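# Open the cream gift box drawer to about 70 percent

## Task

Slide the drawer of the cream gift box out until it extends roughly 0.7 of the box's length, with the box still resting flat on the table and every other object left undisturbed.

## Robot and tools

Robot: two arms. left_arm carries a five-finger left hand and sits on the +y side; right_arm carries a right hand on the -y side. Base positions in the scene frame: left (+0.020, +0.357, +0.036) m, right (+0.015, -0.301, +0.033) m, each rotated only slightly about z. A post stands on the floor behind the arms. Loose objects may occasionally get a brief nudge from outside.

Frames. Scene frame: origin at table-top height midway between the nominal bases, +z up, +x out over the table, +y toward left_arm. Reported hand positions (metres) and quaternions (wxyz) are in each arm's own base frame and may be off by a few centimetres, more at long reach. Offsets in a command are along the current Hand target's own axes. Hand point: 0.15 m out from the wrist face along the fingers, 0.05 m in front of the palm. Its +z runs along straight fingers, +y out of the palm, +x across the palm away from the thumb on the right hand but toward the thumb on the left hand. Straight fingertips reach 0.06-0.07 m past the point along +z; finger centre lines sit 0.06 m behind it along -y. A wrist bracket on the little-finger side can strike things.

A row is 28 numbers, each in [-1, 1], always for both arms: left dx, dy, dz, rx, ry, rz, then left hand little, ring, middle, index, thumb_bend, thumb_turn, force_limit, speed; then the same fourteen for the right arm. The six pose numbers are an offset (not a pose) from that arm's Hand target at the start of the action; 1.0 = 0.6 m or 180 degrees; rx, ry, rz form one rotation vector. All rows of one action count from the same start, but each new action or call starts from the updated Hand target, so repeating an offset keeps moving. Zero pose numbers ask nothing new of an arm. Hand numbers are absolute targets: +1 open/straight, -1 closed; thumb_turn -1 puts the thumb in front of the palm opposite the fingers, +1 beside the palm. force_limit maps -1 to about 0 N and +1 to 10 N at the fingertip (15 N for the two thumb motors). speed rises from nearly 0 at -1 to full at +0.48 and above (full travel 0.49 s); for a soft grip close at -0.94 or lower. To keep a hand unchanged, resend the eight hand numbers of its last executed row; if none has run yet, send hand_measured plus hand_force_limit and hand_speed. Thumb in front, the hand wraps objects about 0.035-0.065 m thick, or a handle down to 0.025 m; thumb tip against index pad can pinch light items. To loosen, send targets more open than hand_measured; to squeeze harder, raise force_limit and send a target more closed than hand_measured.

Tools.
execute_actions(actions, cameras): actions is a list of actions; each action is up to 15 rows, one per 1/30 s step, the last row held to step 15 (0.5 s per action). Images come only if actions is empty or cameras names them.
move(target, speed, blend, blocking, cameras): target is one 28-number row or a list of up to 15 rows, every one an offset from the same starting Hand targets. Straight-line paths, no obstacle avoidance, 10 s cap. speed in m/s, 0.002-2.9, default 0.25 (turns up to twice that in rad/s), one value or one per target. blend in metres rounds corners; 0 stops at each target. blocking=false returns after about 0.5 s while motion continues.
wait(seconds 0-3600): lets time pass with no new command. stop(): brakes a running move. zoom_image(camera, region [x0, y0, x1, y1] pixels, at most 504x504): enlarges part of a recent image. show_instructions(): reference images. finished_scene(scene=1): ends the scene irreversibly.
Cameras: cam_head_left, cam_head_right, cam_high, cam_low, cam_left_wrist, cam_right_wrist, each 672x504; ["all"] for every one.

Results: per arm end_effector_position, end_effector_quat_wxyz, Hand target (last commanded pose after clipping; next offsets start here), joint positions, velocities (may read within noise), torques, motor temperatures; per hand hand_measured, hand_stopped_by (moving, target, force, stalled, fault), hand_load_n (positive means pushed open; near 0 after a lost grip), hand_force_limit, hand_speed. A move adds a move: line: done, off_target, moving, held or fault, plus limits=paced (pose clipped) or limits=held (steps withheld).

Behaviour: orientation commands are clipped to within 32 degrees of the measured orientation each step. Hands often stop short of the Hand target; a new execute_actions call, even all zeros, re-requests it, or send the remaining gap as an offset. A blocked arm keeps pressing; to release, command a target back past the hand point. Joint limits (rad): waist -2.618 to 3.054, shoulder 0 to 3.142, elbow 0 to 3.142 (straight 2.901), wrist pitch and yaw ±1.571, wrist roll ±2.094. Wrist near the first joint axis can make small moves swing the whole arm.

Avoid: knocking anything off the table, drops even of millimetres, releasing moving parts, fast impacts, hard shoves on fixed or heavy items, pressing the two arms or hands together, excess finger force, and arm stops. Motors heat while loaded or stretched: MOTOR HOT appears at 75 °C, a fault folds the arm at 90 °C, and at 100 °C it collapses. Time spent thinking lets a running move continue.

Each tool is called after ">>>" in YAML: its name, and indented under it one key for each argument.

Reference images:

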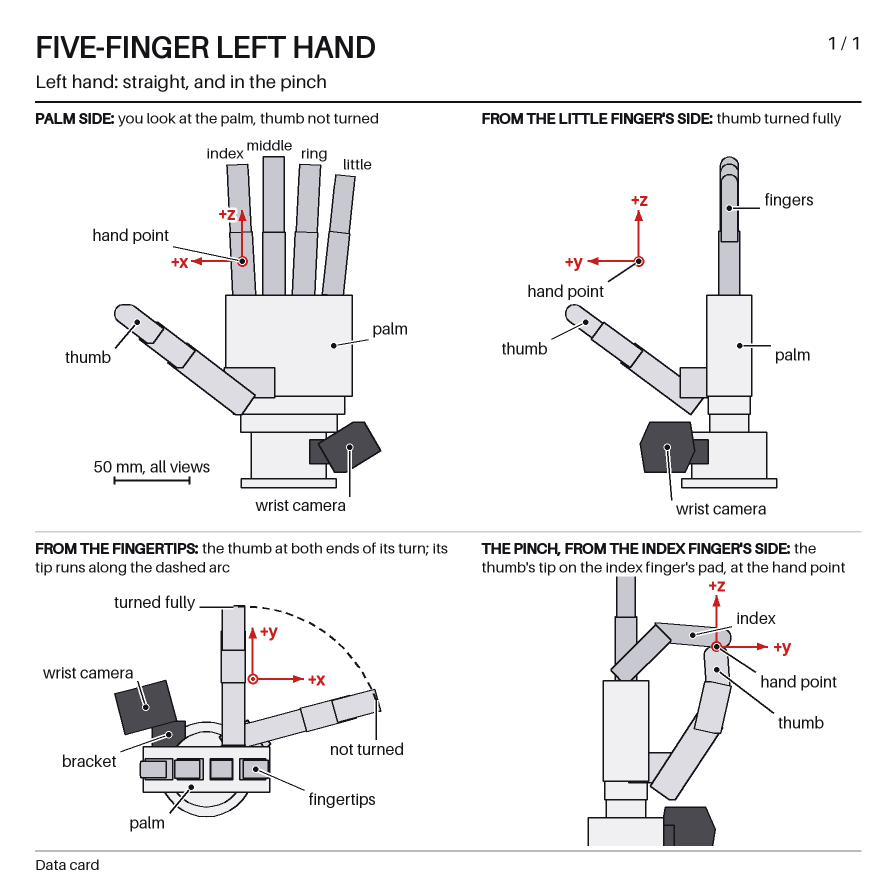

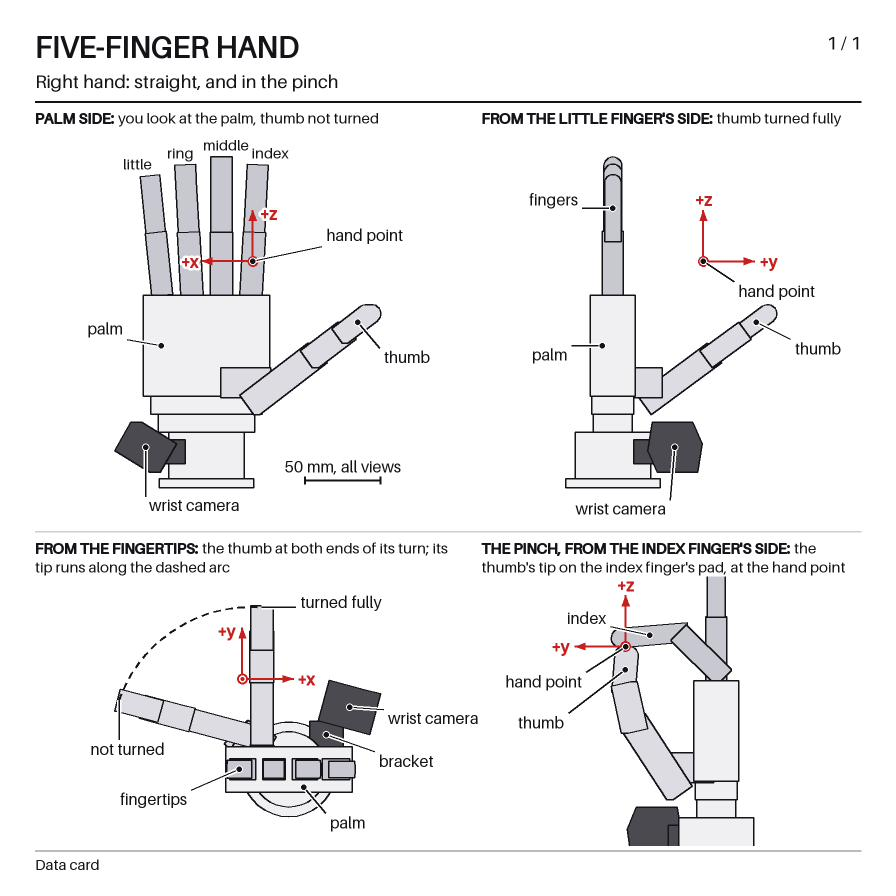

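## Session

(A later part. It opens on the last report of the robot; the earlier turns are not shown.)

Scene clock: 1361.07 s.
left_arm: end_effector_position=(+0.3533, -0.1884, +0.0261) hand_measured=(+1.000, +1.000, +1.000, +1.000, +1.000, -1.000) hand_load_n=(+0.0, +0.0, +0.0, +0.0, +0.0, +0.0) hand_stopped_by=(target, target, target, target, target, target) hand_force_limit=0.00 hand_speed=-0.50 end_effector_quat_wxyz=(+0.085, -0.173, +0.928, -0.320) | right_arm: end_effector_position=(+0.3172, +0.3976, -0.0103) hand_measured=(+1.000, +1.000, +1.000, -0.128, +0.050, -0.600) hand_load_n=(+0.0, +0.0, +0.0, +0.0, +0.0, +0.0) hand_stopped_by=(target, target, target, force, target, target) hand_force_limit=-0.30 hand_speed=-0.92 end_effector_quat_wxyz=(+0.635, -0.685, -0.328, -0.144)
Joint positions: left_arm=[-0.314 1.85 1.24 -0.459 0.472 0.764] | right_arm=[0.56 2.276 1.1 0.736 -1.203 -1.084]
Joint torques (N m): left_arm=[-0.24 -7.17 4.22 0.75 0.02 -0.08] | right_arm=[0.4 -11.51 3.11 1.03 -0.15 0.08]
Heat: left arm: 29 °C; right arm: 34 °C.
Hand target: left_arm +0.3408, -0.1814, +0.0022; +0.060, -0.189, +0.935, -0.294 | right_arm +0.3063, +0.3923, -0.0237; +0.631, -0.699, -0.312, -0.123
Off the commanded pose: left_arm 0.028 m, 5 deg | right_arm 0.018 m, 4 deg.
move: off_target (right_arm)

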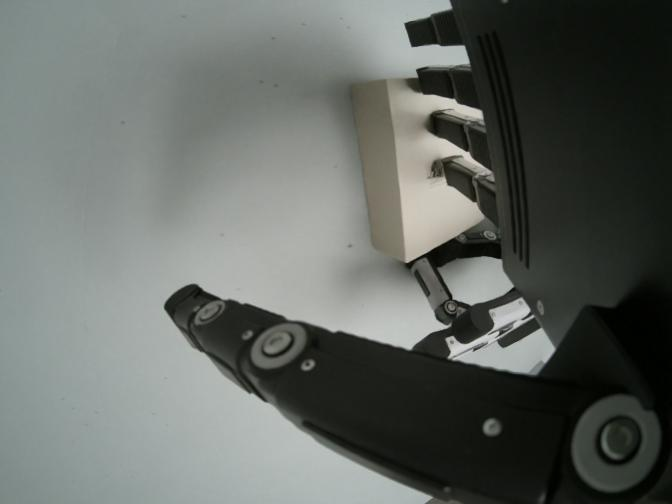

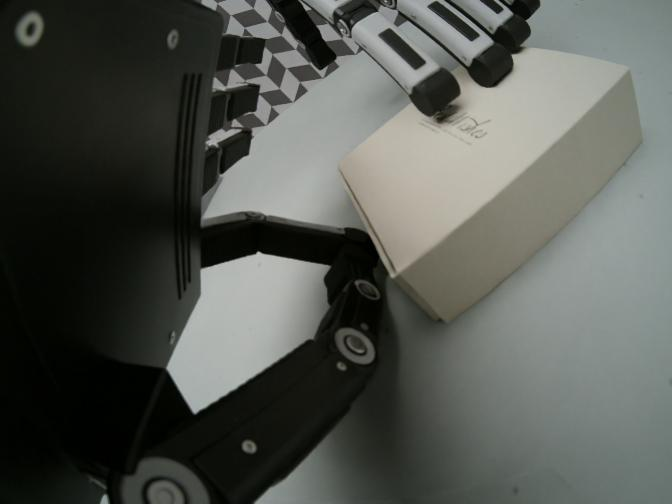

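>>> execute_actions:
  actions:
    - [[0, 0, 0, 0, 0, 0, 1, 1, 1, 1, 1, -1, 0, -0.5, 0, 0, 0, 0, 0, 0, 1, 1, 1, 0.15, 0.05, -0.47, -0.3, -0.85]]
    - [[0, 0, 0, 0, 0, 0, 1, 1, 1, 1, 1, -1, 0, -0.5, 0, 0, 0, 0, 0, 0, 1, 1, 1, 0.15, 0.05, -0.47, -0.3, -0.85]]
  cameras: ["cam_left_wrist", "cam_right_wrist", "cam_low"]

>>> zoom_image:
  camera: "cam_right_wrist"
  region: [300, 170, 460, 290]

>>> zoom_image:
  camera: "cam_left_wrist"
  region: [380, 190, 510, 310]

>>> zoom_image:
  camera: "cam_low"
  region: [340, 235, 400, 285]

Scene clock: 1397.43 s.
left_arm: end_effector_position=(+0.3533, -0.1884, +0.0261) hand_measured=(+1.000, +1.000, +1.000, +1.000, +1.000, -1.000) hand_load_n=(+0.0, +0.0, +0.0, +0.0, +0.0, +0.0) hand_stopped_by=(target, target, target, target, target, target) hand_force_limit=0.00 hand_speed=-0.50 end_effector_quat_wxyz=(+0.085, -0.173, +0.928, -0.320) | right_arm: end_effector_position=(+0.3169, +0.3975, -0.0104) hand_measured=(+1.000, +1.000, +1.000, +0.150, +0.050, -0.470) hand_load_n=(+0.0, +0.0, +0.0, +0.0, +0.0, +0.0) hand_stopped_by=(target, target, target, target, target, target) hand_force_limit=-0.30 hand_speed=-0.85 end_effector_quat_wxyz=(+0.635, -0.685, -0.327, -0.142)
Joint positions: left_arm=[-0.314 1.85 1.24 -0.459 0.472 0.764] | right_arm=[0.56 2.276 1.1 0.736 -1.203 -1.08]
Joint torques (N m): left_arm=[-0.27 -7.17 4.22 0.75 0.02 -0.08] | right_arm=[0.38 -11.49 3.08 1.02 -0.18 0.07]
Motor temperatures (°C): left_arm=[24 28 29 24 25 23] | right_arm=[23 36 27 33 26 24]
Heat: left arm: 29 °C; right arm: 36 °C.
Hand target: left_arm +0.3408, -0.1814, +0.0022; +0.060, -0.189, +0.935, -0.294 | right_arm +0.3062, +0.3923, -0.0238; +0.631, -0.699, -0.311, -0.123
Off the commanded pose: left_arm 0.028 m, 5 deg | right_arm 0.018 m, 3 deg.
Images, in order (width x height): cam_low 672x504, cam_left_wrist 672x504, cam_right_wrist 672x504.

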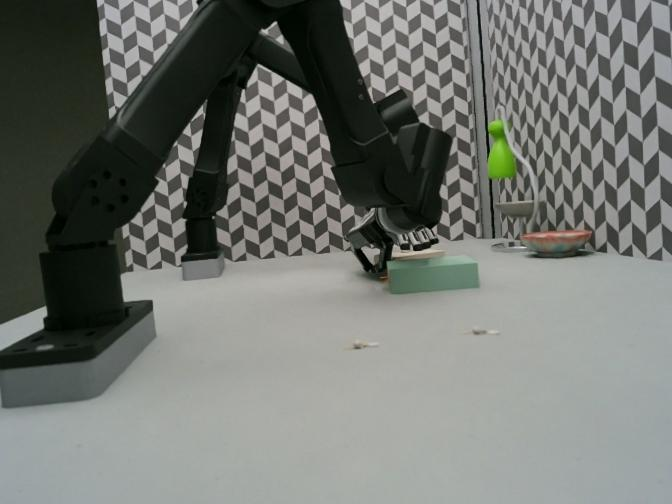

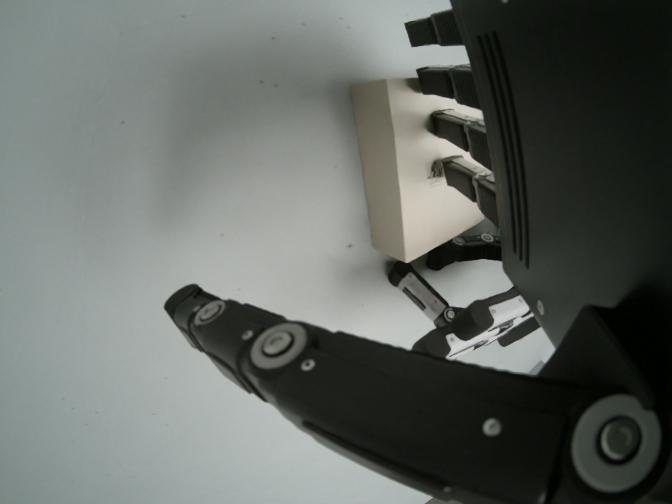

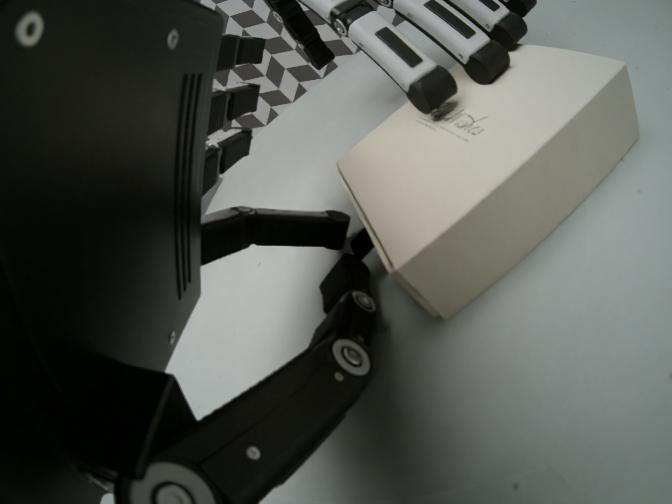

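Scaled by 3.150 from the camera's image (finer frame: 960x720).

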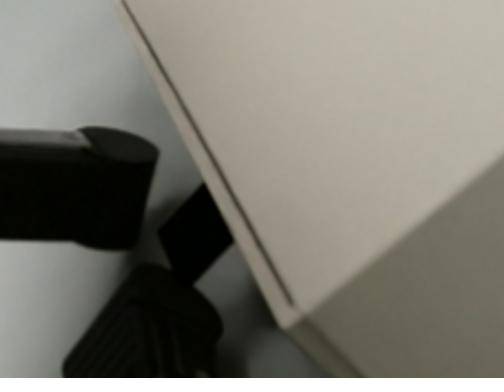

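Scaled by 3.877 from the camera's image (finer frame: 960x720).

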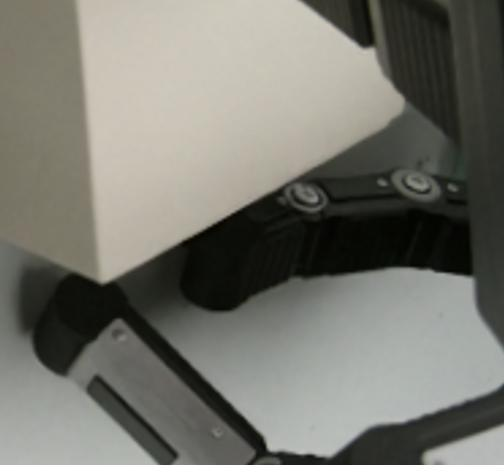

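Scaled by 8.400 from the camera's image (finer frame: 960x720).

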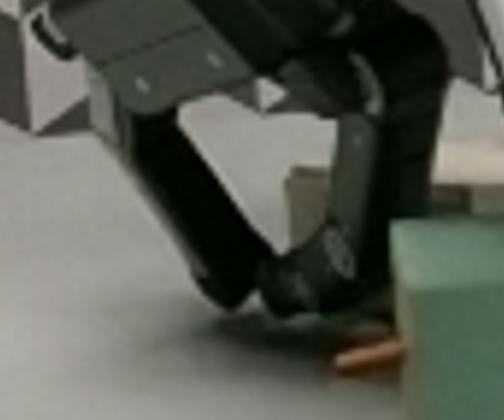

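>>> execute_actions:
  actions: []
  cameras: ["cam_high", "cam_head_left", "cam_head_right", "cam_left_wrist"]

>>> zoom_image:
  camera: "cam_high"
  region: [340, 250, 440, 350]

>>> zoom_image:
  camera: "cam_head_left"
  region: [180, 100, 340, 240]

>>> zoom_image:
  camera: "cam_head_right"
  region: [180, 100, 340, 240]

Scene clock: 1463.97 s.
left_arm: end_effector_position=(+0.3533, -0.1884, +0.0261) hand_measured=(+1.000, +1.000, +1.000, +1.000, +1.000, -1.000) hand_load_n=(+0.0, +0.0, +0.0, +0.0, +0.0, +0.0) hand_stopped_by=(target, target, target, target, target, target) hand_force_limit=0.00 hand_speed=-0.50 end_effector_quat_wxyz=(+0.085, -0.173, +0.928, -0.320) | right_arm: end_effector_position=(+0.3169, +0.3975, -0.0104) hand_measured=(+1.000, +1.000, +1.000, +0.150, +0.050, -0.470) hand_load_n=(+0.0, +0.0, +0.0, +0.0, +0.0, +0.0) hand_stopped_by=(target, target, target, target, target, target) hand_force_limit=-0.30 hand_speed=-0.85 end_effector_quat_wxyz=(+0.635, -0.685, -0.327, -0.142)
Joint positions: left_arm=[-0.314 1.85 1.24 -0.459 0.472 0.764] | right_arm=[0.56 2.276 1.1 0.736 -1.203 -1.08]
Joint velocities: within noise
Joint torques (N m): left_arm=[-0.23 -7.19 4.25 0.75 0.02 -0.08] | right_arm=[0.36 -11.51 3.06 1 -0.17 0.06]
Motor temperatures (°C): left_arm=[24 28 29 24 25 23] | right_arm=[23 37 26 33 26 24]
Heat: left arm: 29 °C; right arm: 37 °C.
Hand target: left_arm +0.3408, -0.1814, +0.0022; +0.060, -0.189, +0.935, -0.294 | right_arm +0.3062, +0.3923, -0.0238; +0.631, -0.699, -0.311, -0.123
Off the commanded pose: left_arm 0.028 m, 5 deg | right_arm 0.018 m, 3 deg.
Images, in order (width x height): cam_head_left 672x504, cam_head_right 672x504, cam_high 672x504, cam_left_wrist 672x504.

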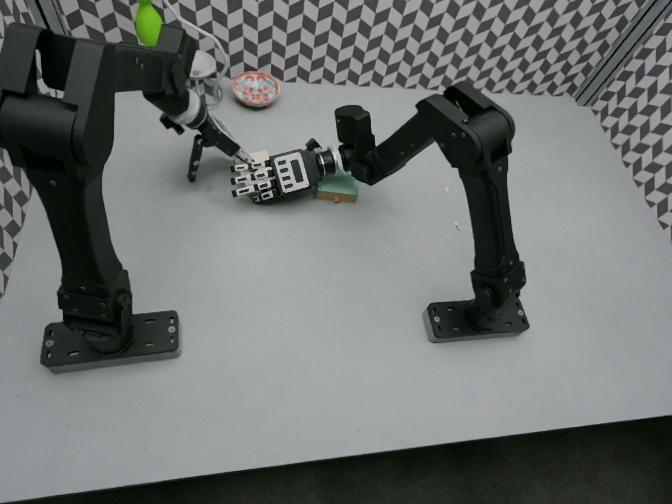

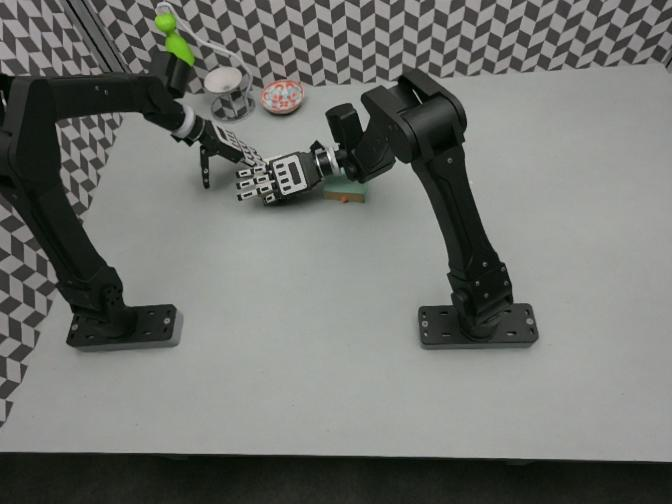

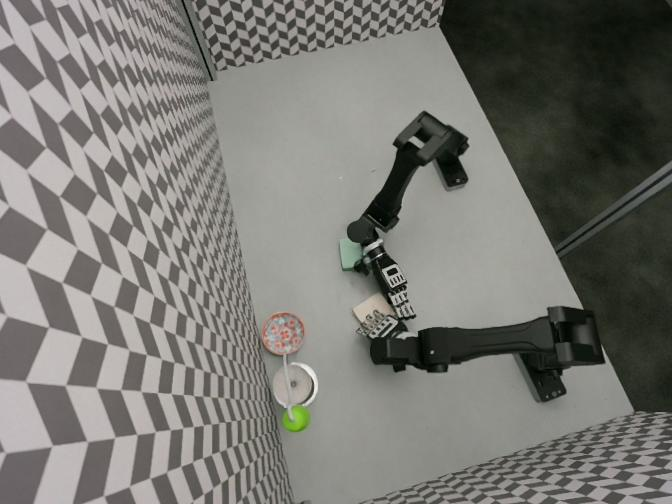

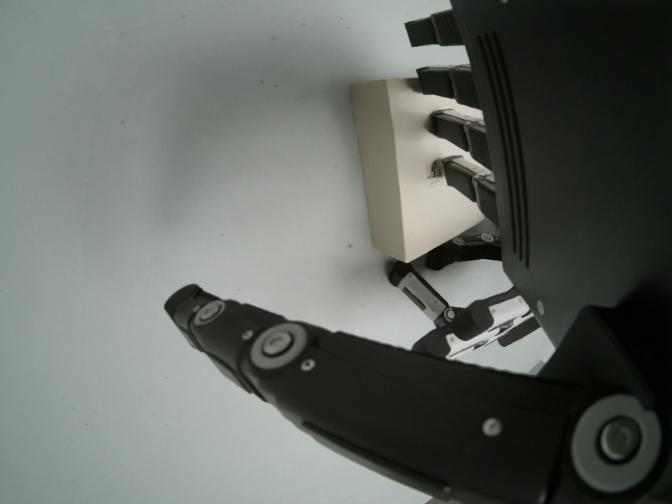

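Scaled by 5.040 from the camera's image (finer frame: 960x720).

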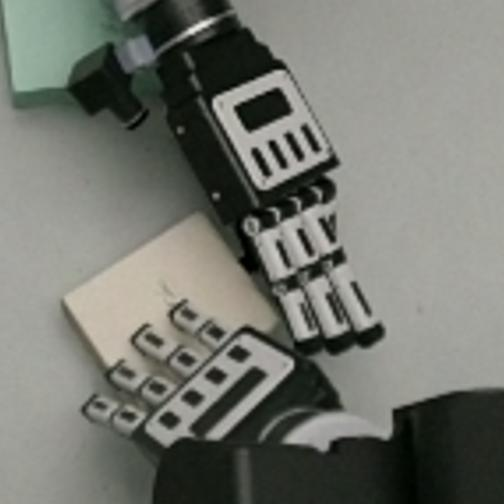

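Scaled by 3.150 from the camera's image (finer frame: 960x720).

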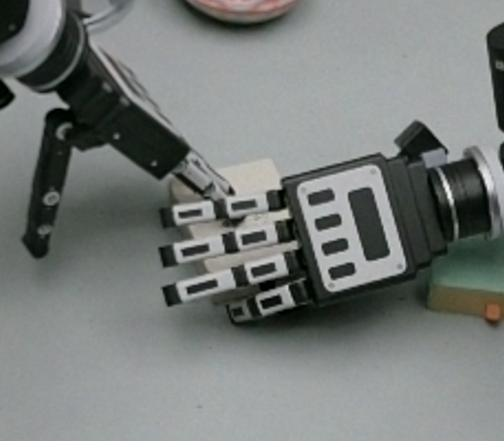

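Scaled by 3.150 from the camera's image (finer frame: 960x720).

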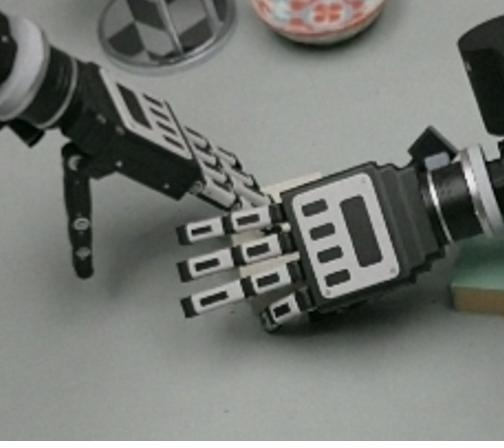

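>>> move:
  target: [0, 0, 0, 0, 0, 0, 1, 1, 1, 1, 1, -1, 0, -0.5, 0.0110, 0.0197, 0.0015, 0, 0, 0, 1, 1, 1, 0.15, 0.1, -0.6, -0.3, -0.8]
  speed: 0.04
  cameras: ["cam_low", "cam_left_wrist", "cam_right_wrist"]

>>> zoom_image:
  camera: "cam_right_wrist"
  region: [300, 170, 460, 290]

>>> zoom_image:
  camera: "cam_left_wrist"
  region: [380, 190, 510, 310]

>>> zoom_image:
  camera: "cam_low"
  region: [340, 235, 400, 285]

Scene clock: 1497.93 s.
left_arm: end_effector_position=(+0.3535, -0.1884, +0.0261) hand_measured=(+1.000, +1.000, +1.000, +1.000, +1.000, -1.000) hand_load_n=(+0.0, +0.0, +0.0, +0.0, +0.0, +0.0) hand_stopped_by=(target, target, target, target, target, target) hand_force_limit=0.00 hand_speed=-0.50 end_effector_quat_wxyz=(+0.085, -0.173, +0.927, -0.320) | right_arm: end_effector_position=(+0.3180, +0.3982, -0.0115) hand_measured=(+1.000, +1.000, +1.000, +0.150, +0.100, -0.600) hand_load_n=(+0.0, +0.0, +0.0, +0.0, +0.0, +0.5) hand_stopped_by=(target, target, target, target, target, target) hand_force_limit=-0.30 hand_speed=-0.80 end_effector_quat_wxyz=(-0.635, +0.687, +0.325, +0.138)
Joint positions: left_arm=[-0.314 1.85 1.24 -0.458 0.472 0.764] | right_arm=[0.56 2.282 1.113 0.718 -1.203 -1.08]
Joint torques (N m): left_arm=[-0.21 -7.17 4.23 0.74 0.01 -0.09] | right_arm=[-0.5 -8.73 6.74 0.96 -0.25 -0.05]
Heat: left arm: 28 °C; right arm: 37 °C.
Hand target: left_arm +0.3408, -0.1814, +0.0022; +0.060, -0.189, +0.935, -0.294 | right_arm +0.3182, +0.3950, -0.0296; -0.632, +0.699, +0.312, +0.123
Off the commanded pose: left_arm 0.028 m, 5 deg | right_arm 0.019 m, 3 deg.
move: off_target (right_arm)

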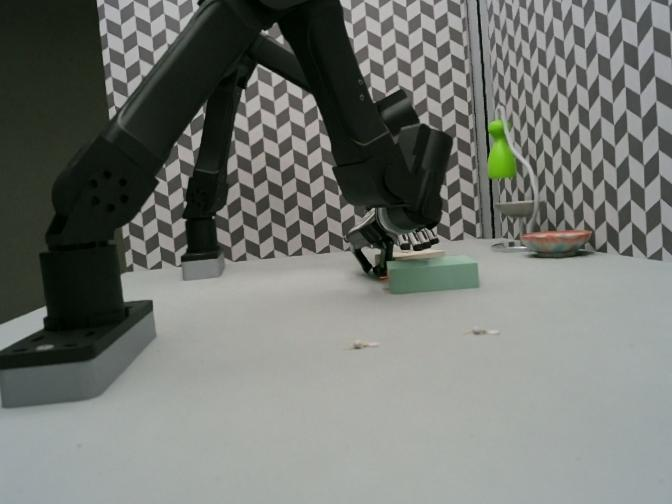

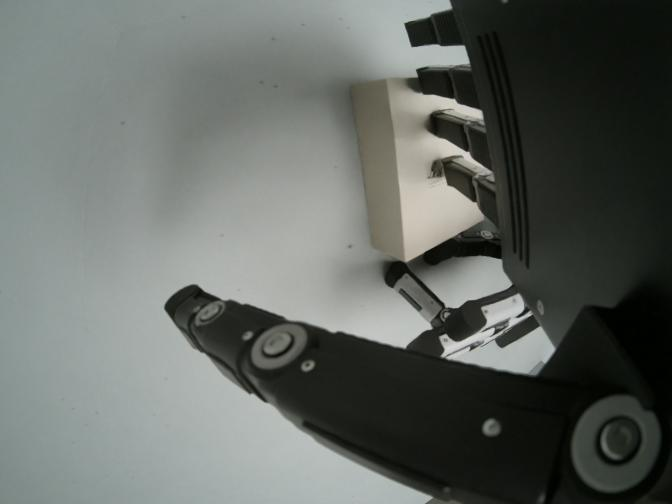

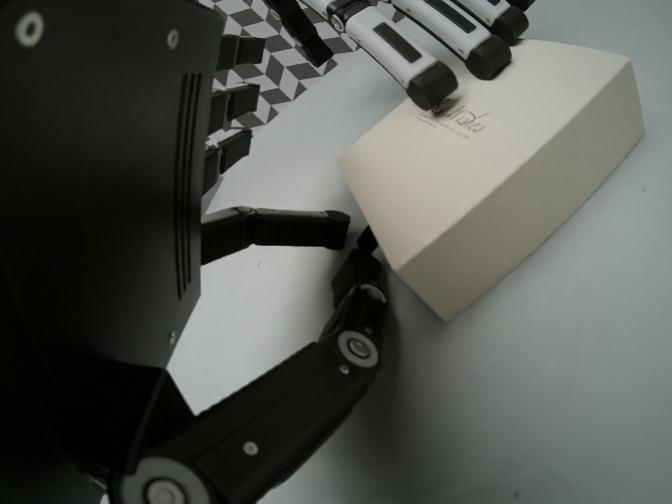

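Scaled by 3.150 from the camera's image (finer frame: 960x720).

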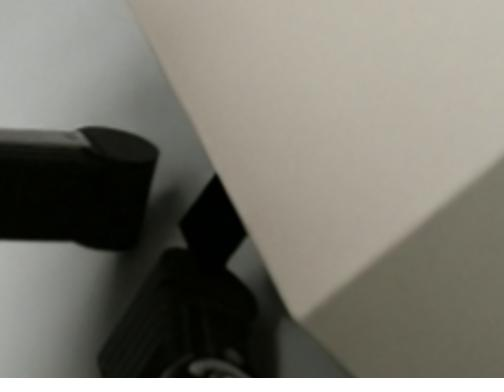

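Scaled by 3.877 from the camera's image (finer frame: 960x720).

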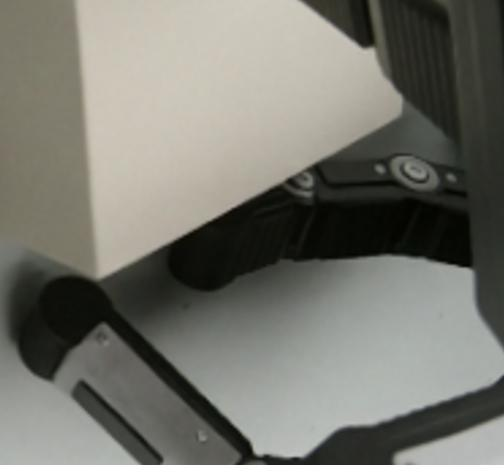

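Scaled by 8.400 from the camera's image (finer frame: 960x720).

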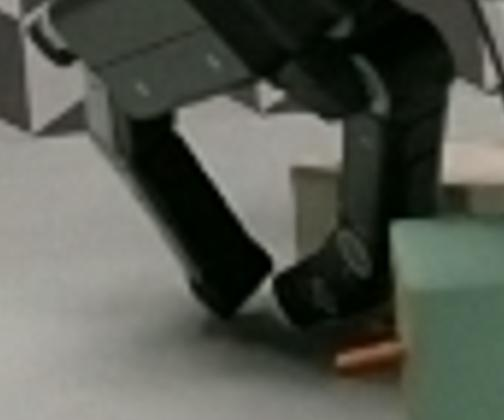

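>>> move:
  target: [0, 0, 0, 0, 0, 0, 1, 1, 1, 1, 1, -1, 0, -0.5, -0.0011, -0.0033, -0.0129, 0, 0, 0, 1, 1, 1, 0.15, 0.1, -0.6, -0.3, -0.8]
  speed: 0.04
  cameras: ["cam_low", "cam_left_wrist", "cam_right_wrist"]

>>> zoom_image:
  camera: "cam_right_wrist"
  region: [300, 170, 460, 290]

>>> zoom_image:
  camera: "cam_low"
  region: [340, 235, 400, 285]

Scene clock: 1521.90 s.
left_arm: end_effector_position=(+0.3535, -0.1884, +0.0261) hand_measured=(+1.000, +1.000, +1.000, +1.000, +1.000, -1.000) hand_load_n=(+0.0, +0.0, +0.0, +0.0, +0.0, +0.0) hand_stopped_by=(target, target, target, target, target, target) hand_force_limit=0.00 hand_speed=-0.50 end_effector_quat_wxyz=(+0.085, -0.173, +0.927, -0.320) | right_arm: end_effector_position=(+0.3229, +0.3913, -0.0128) hand_measured=(+1.000, +1.000, +1.000, +0.150, +0.100, -0.600) hand_load_n=(+0.0, +0.0, +0.0, +0.0, +0.0, +0.0) hand_stopped_by=(target, target, target, target, target, target) hand_force_limit=-0.30 hand_speed=-0.80 end_effector_quat_wxyz=(-0.634, +0.691, +0.319, +0.139)
Joint positions: left_arm=[-0.314 1.85 1.24 -0.458 0.472 0.764] | right_arm=[0.541 2.282 1.113 0.704 -1.212 -1.087]
Joint torques (N m): left_arm=[-0.24 -7.21 4.26 0.75 0.01 -0.07] | right_arm=[-0.23 -10.06 5.41 0.86 -0.31 -0.18]
Heat: left arm: 28 °C; right arm: 35 °C.
Hand target: left_arm +0.3408, -0.1814, +0.0022; +0.060, -0.189, +0.935, -0.294 | right_arm +0.3183, +0.3873, -0.0271; -0.632, +0.699, +0.311, +0.123
Off the commanded pose: left_arm 0.028 m, 5 deg | right_arm 0.016 m, 2 deg.
move: off_target (right_arm)

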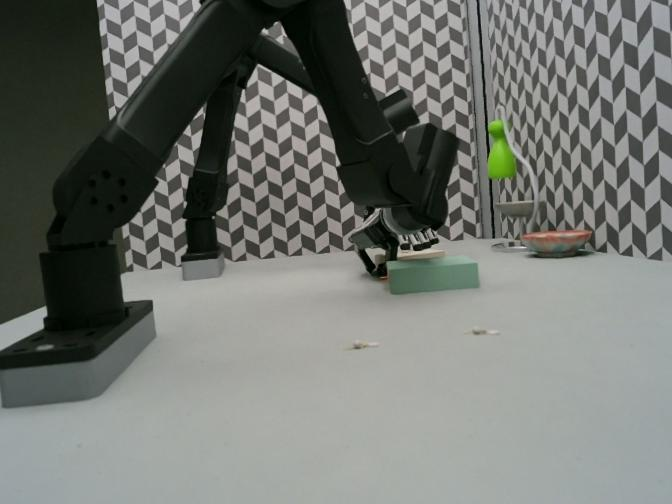

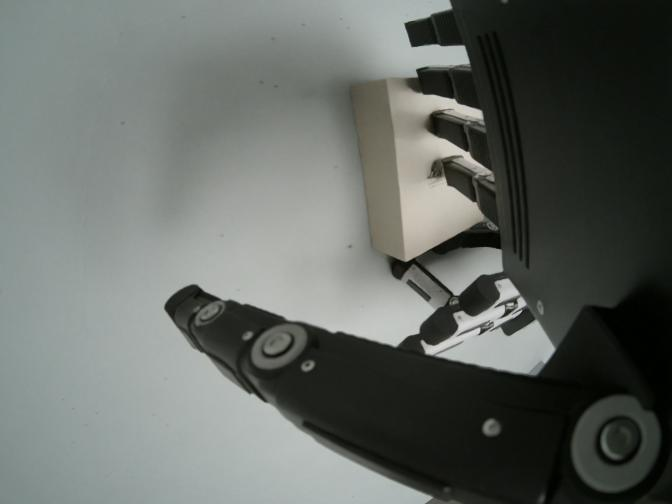

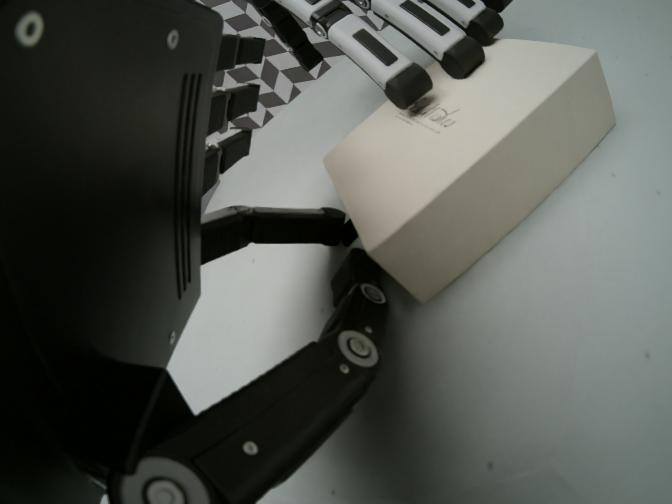

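Scaled by 3.150 from the camera's image (finer frame: 960x720).

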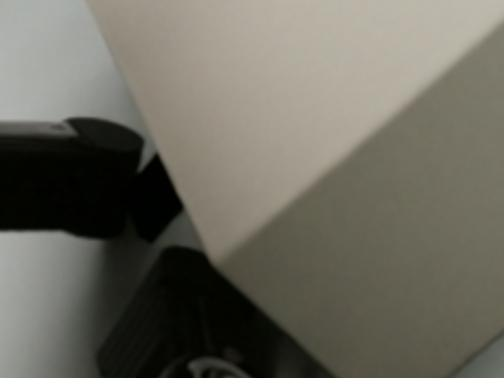

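Scaled by 8.400 from the camera's image (finer frame: 960x720).

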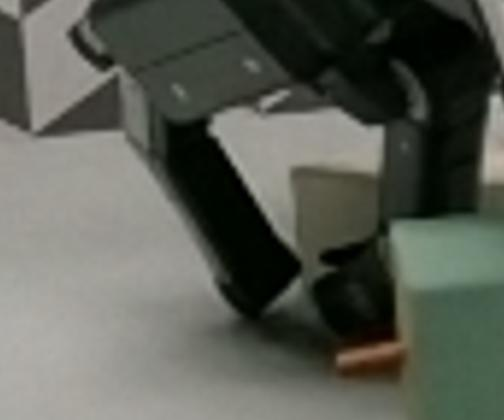

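>>> move:
  target: [0, 0, 0, 0, 0, 0, 1, 1, 1, 1, 1, -1, 0, -0.5, 0.0027, 0.0042, 0.0128, 0, 0, 0, 1, 1, 1, 0.15, 0.1, -0.6, -0.3, -0.8]
  speed: 0.04
  cameras: ["cam_low", "cam_left_wrist", "cam_right_wrist"]

>>> zoom_image:
  camera: "cam_right_wrist"
  region: [300, 170, 460, 290]

>>> zoom_image:
  camera: "cam_left_wrist"
  region: [380, 190, 510, 310]

>>> zoom_image:
  camera: "cam_low"
  region: [340, 235, 400, 285]

Scene clock: 1543.93 s.
left_arm: end_effector_position=(+0.3535, -0.1884, +0.0261) hand_measured=(+1.000, +1.000, +1.000, +1.000, +1.000, -1.000) hand_load_n=(+0.0, +0.0, +0.0, +0.0, +0.0, +0.0) hand_stopped_by=(target, target, target, target, target, target) hand_force_limit=0.00 hand_speed=-0.50 end_effector_quat_wxyz=(+0.085, -0.173, +0.927, -0.320) | right_arm: end_effector_position=(+0.3221, +0.3955, -0.0103) hand_measured=(+1.000, +1.000, +1.000, +0.150, +0.100, -0.600) hand_load_n=(+0.0, +0.0, +0.0, +0.0, +0.5, +0.0) hand_stopped_by=(target, target, target, target, target, target) hand_force_limit=-0.30 hand_speed=-0.80 end_effector_quat_wxyz=(+0.635, -0.687, -0.324, -0.140)
Joint positions: left_arm=[-0.314 1.85 1.24 -0.458 0.472 0.764] | right_arm=[0.549 2.282 1.122 0.704 -1.211 -1.088]
Joint torques (N m): left_arm=[-0.23 -7.2 4.22 0.75 0.02 -0.08] | right_arm=[0.23 -8.76 6.48 1 -0.19 -0.01]
Heat: left arm: 28 °C; right arm: 35 °C.
Hand target: left_arm +0.3408, -0.1814, +0.0022; +0.060, -0.189, +0.935, -0.294 | right_arm +0.3193, +0.3951, -0.0295; +0.631, -0.699, -0.312, -0.123
Off the commanded pose: left_arm 0.028 m, 5 deg | right_arm 0.019 m, 3 deg.
move: off_target (right_arm)

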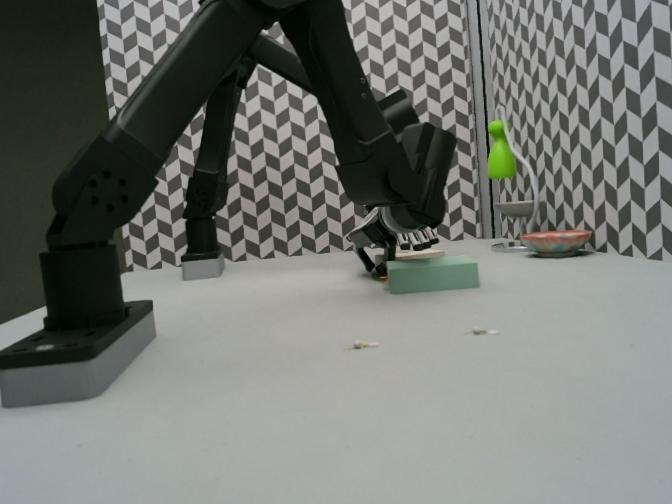

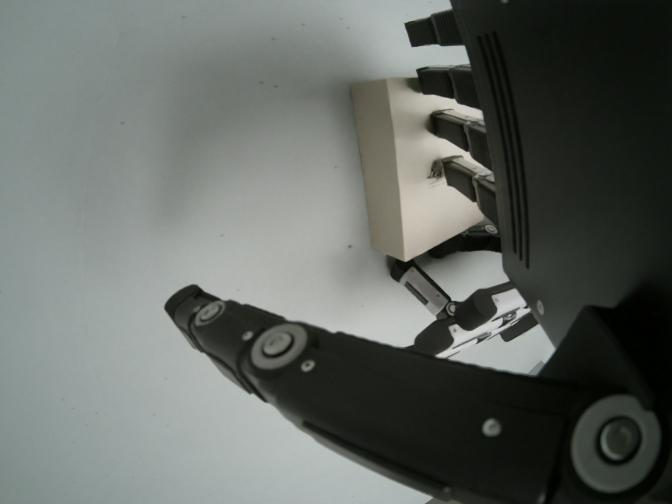

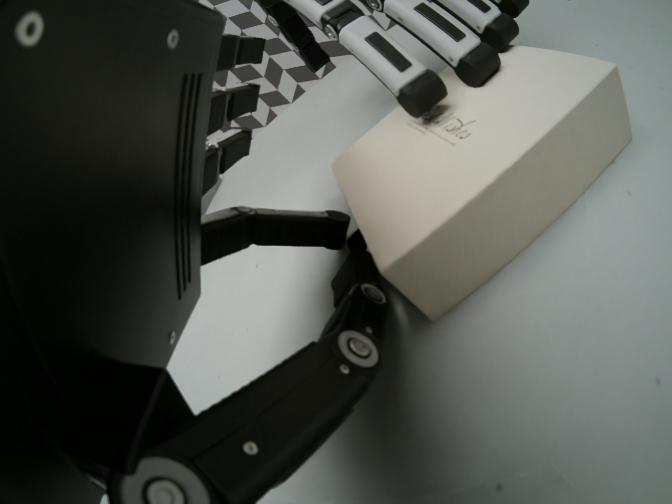

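Scaled by 3.150 from the camera's image (finer frame: 960x720).

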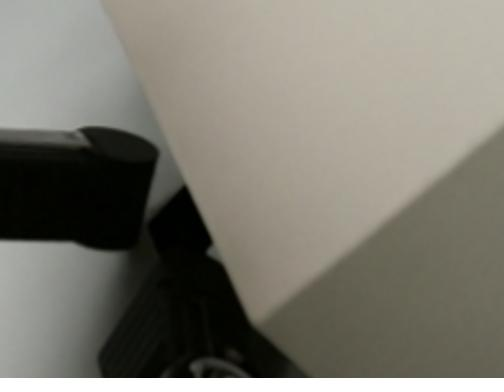

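Scaled by 3.877 from the camera's image (finer frame: 960x720).

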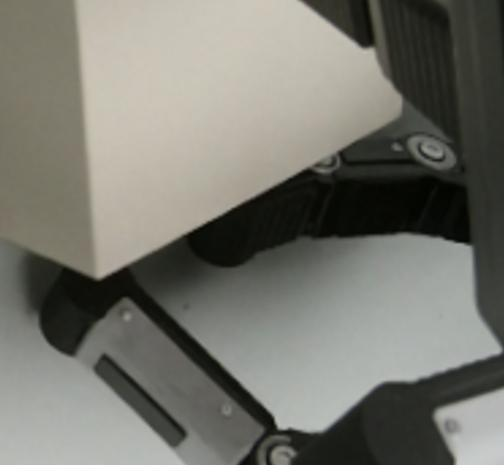

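Scaled by 8.400 from the camera's image (finer frame: 960x720).

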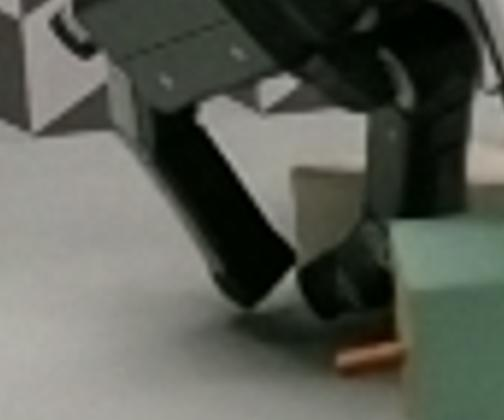

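>>> execute_actions:
  actions:
    - [[0, 0, 0, 0, 0, 0, 1, 1, 1, 1, 1, -1, 0, -0.5, 0, 0, 0, 0, 0, 0, 1, 1, 1, -0.3, 0.1, -0.6, -0.4, -0.9]]
    - [[0, 0, 0, 0, 0, 0, 1, 1, 1, 1, 1, -1, 0, -0.5, 0, 0, 0, 0, 0, 0, 1, 1, 1, -0.3, 0.1, -0.6, -0.4, -0.9]]
  cameras: ["cam_left_wrist", "cam_right_wrist", "cam_low"]

>>> zoom_image:
  camera: "cam_right_wrist"
  region: [300, 170, 460, 290]

>>> zoom_image:
  camera: "cam_low"
  region: [340, 235, 400, 285]

Scene clock: 1554.03 s.
left_arm: end_effector_position=(+0.3536, -0.1884, +0.0261) hand_measured=(+1.000, +1.000, +1.000, +1.000, +1.000, -1.000) hand_load_n=(+0.0, +0.0, +0.0, -0.5, +0.0, +0.0) hand_stopped_by=(target, target, target, target, target, target) hand_force_limit=0.00 hand_speed=-0.50 end_effector_quat_wxyz=(+0.085, -0.173, +0.927, -0.321) | right_arm: end_effector_position=(+0.3220, +0.3957, -0.0103) hand_measured=(+1.000, +1.000, +1.000, -0.136, +0.100, -0.600) hand_load_n=(+0.0, +0.0, +0.0, +4.0, +1.0, +0.0) hand_stopped_by=(target, target, target, force, target, target) hand_force_limit=-0.40 hand_speed=-0.90 end_effector_quat_wxyz=(+0.635, -0.687, -0.324, -0.140)
Joint positions: left_arm=[-0.314 1.85 1.24 -0.458 0.472 0.764] | right_arm=[0.55 2.282 1.122 0.704 -1.211 -1.088]
Joint torques (N m): left_arm=[-0.24 -7.19 4.25 0.74 0.01 -0.08] | right_arm=[0.28 -8.66 6.45 1.01 -0.2 0]
Heat: left arm: 28 °C; right arm: 35 °C.
Hand target: left_arm +0.3408, -0.1814, +0.0022; +0.060, -0.189, +0.935, -0.294 | right_arm +0.3193, +0.3952, -0.0295; +0.632, -0.699, -0.312, -0.123
Off the commanded pose: left_arm 0.028 m, 5 deg | right_arm 0.019 m, 3 deg.
Images, in order (width x height): cam_low 672x504, cam_left_wrist 672x504, cam_right_wrist 672x504.

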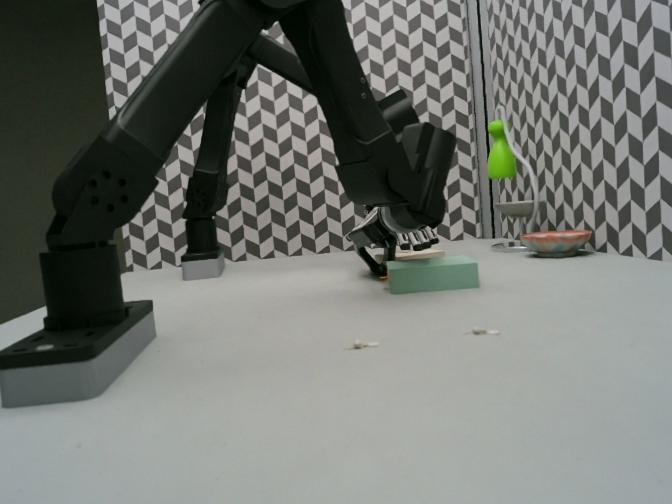

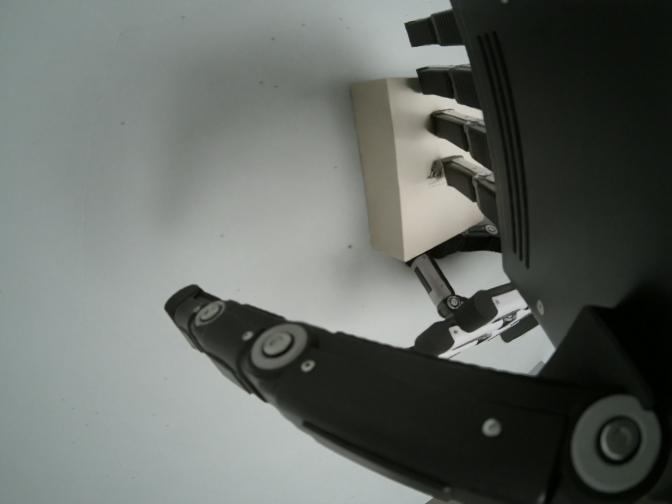

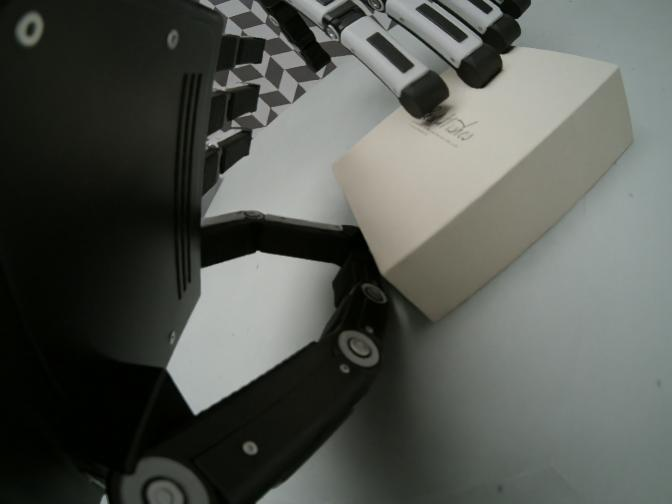

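Scaled by 3.150 from the camera's image (finer frame: 960x720).

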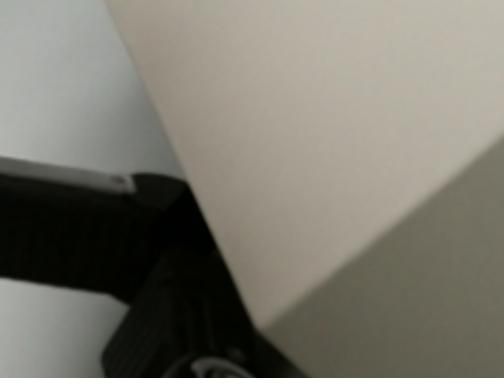

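Scaled by 8.400 from the camera's image (finer frame: 960x720).

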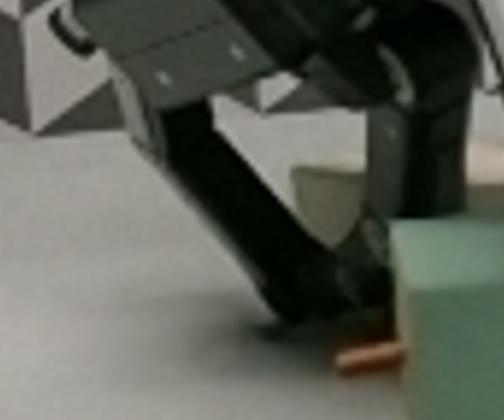

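>>> execute_actions:
  actions:
    - [[0, 0, 0, 0, 0, 0, 1, 1, 1, 1, 1, -1, 0, -0.5, 0, 0, 0, 0, 0, 0, 1, 1, 1, -0.35, 0.1, -0.6, 0.1, -0.92]]
    - [[0, 0, 0, 0, 0, 0, 1, 1, 1, 1, 1, -1, 0, -0.5, 0, 0, 0, 0, 0, 0, 1, 1, 1, -0.35, 0.1, -0.6, 0.1, -0.92]]
  cameras: []

Scene clock: 1559.03 s.
left_arm: end_effector_position=(+0.3536, -0.1884, +0.0261) hand_measured=(+1.000, +1.000, +1.000, +1.000, +1.000, -1.000) hand_load_n=(+0.0, +0.0, +0.0, +0.0, +0.0, +0.0) hand_stopped_by=(target, target, target, target, target, target) hand_force_limit=0.00 hand_speed=-0.50 end_effector_quat_wxyz=(+0.085, -0.173, +0.927, -0.321) | right_arm: end_effector_position=(+0.3220, +0.3957, -0.0103) hand_measured=(+1.000, +1.000, +1.000, -0.156, +0.100, -0.600) hand_load_n=(+0.0, +0.0, +0.0, +6.0, +1.0, +0.0) hand_stopped_by=(target, target, target, force, target, target) hand_force_limit=0.10 hand_speed=-0.92 end_effector_quat_wxyz=(+0.635, -0.687, -0.324, -0.140)
Joint positions: left_arm=[-0.314 1.85 1.24 -0.458 0.472 0.764] | right_arm=[0.55 2.282 1.122 0.704 -1.211 -1.088]
Joint torques (N m): left_arm=[-0.24 -7.19 4.25 0.74 0.03 -0.08] | right_arm=[0.25 -8.64 6.48 1.01 -0.2 0]
Heat: left arm: 28 °C; right arm: 35 °C.
Hand target: left_arm +0.3408, -0.1814, +0.0022; +0.060, -0.189, +0.935, -0.294 | right_arm +0.3193, +0.3952, -0.0295; +0.632, -0.699, -0.312, -0.123
Off the commanded pose: left_arm 0.028 m, 5 deg | right_arm 0.019 m, 3 deg.

>>> move:
  target: [0, 0, 0, 0, 0, 0, 1, 1, 1, 1, 1, -1, 0, -0.5, -0.0132, -0.0159, -0.0010, 0, 0, 0, 1, 1, 1, -0.35, 0.1, -0.6, 0.1, -0.92]
  speed: 0.02
  cameras: ["cam_left_wrist", "cam_right_wrist"]

>>> zoom_image:
  camera: "cam_right_wrist"
  region: [300, 170, 460, 290]

Scene clock: 1566.87 s.
left_arm: end_effector_position=(+0.3536, -0.1884, +0.0261) hand_measured=(+1.000, +1.000, +1.000, +1.000, +1.000, -1.000) hand_load_n=(+0.0, +0.0, +0.0, +0.0, +0.0, +0.0) hand_stopped_by=(target, target, target, target, target, target) hand_force_limit=0.00 hand_speed=-0.50 end_effector_quat_wxyz=(+0.085, -0.173, +0.927, -0.321) | right_arm: end_effector_position=(+0.3197, +0.3970, -0.0104) hand_measured=(+1.000, +1.000, +1.000, -0.156, +0.100, -0.600) hand_load_n=(+0.0, +0.0, +0.0, +6.0, +1.0, +0.0) hand_stopped_by=(target, target, target, force, target, target) hand_force_limit=0.10 hand_speed=-0.92 end_effector_quat_wxyz=(+0.635, -0.683, -0.329, -0.145)
Joint positions: left_arm=[-0.314 1.85 1.24 -0.458 0.472 0.764] | right_arm=[0.556 2.282 1.107 0.737 -1.207 -1.086]
Joint torques (N m): left_arm=[-0.25 -7.19 4.21 0.74 0.01 -0.09] | right_arm=[0.64 -11.18 3.06 0.99 -0.15 0.09]
Heat: left arm: 28 °C; right arm: 34 °C.
Hand target: left_arm +0.3408, -0.1814, +0.0022; +0.060, -0.189, +0.935, -0.294 | right_arm +0.3076, +0.3924, -0.0263; +0.631, -0.699, -0.312, -0.123
Off the commanded pose: left_arm 0.028 m, 5 deg | right_arm 0.020 m, 4 deg.
move: off_target (right_arm)

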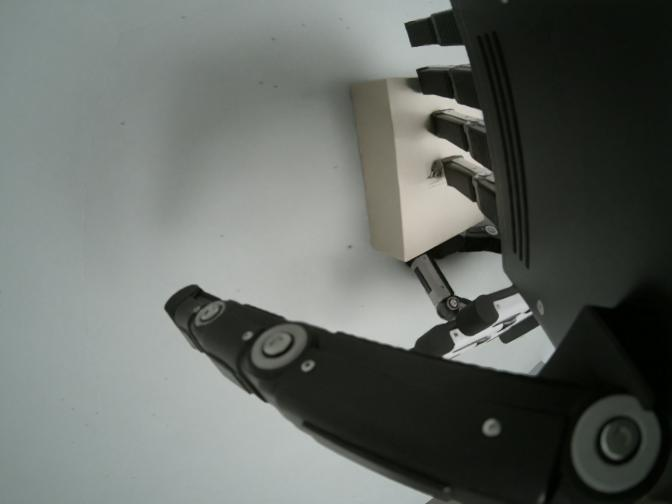

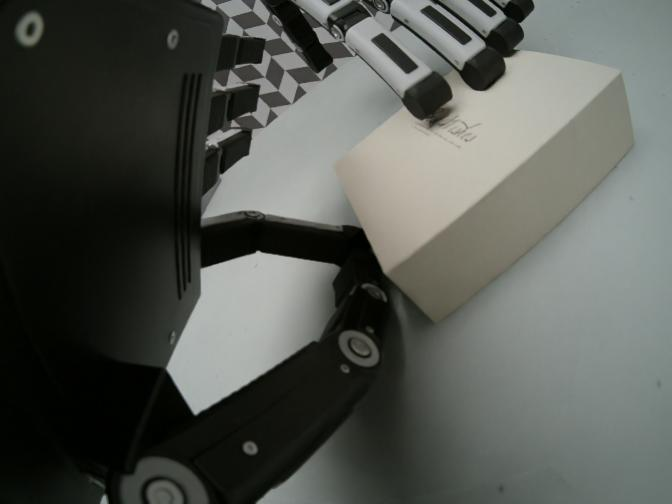

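Scaled by 3.150 from the camera's image (finer frame: 960x720).

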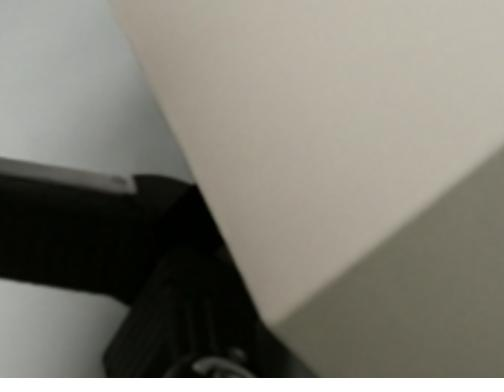

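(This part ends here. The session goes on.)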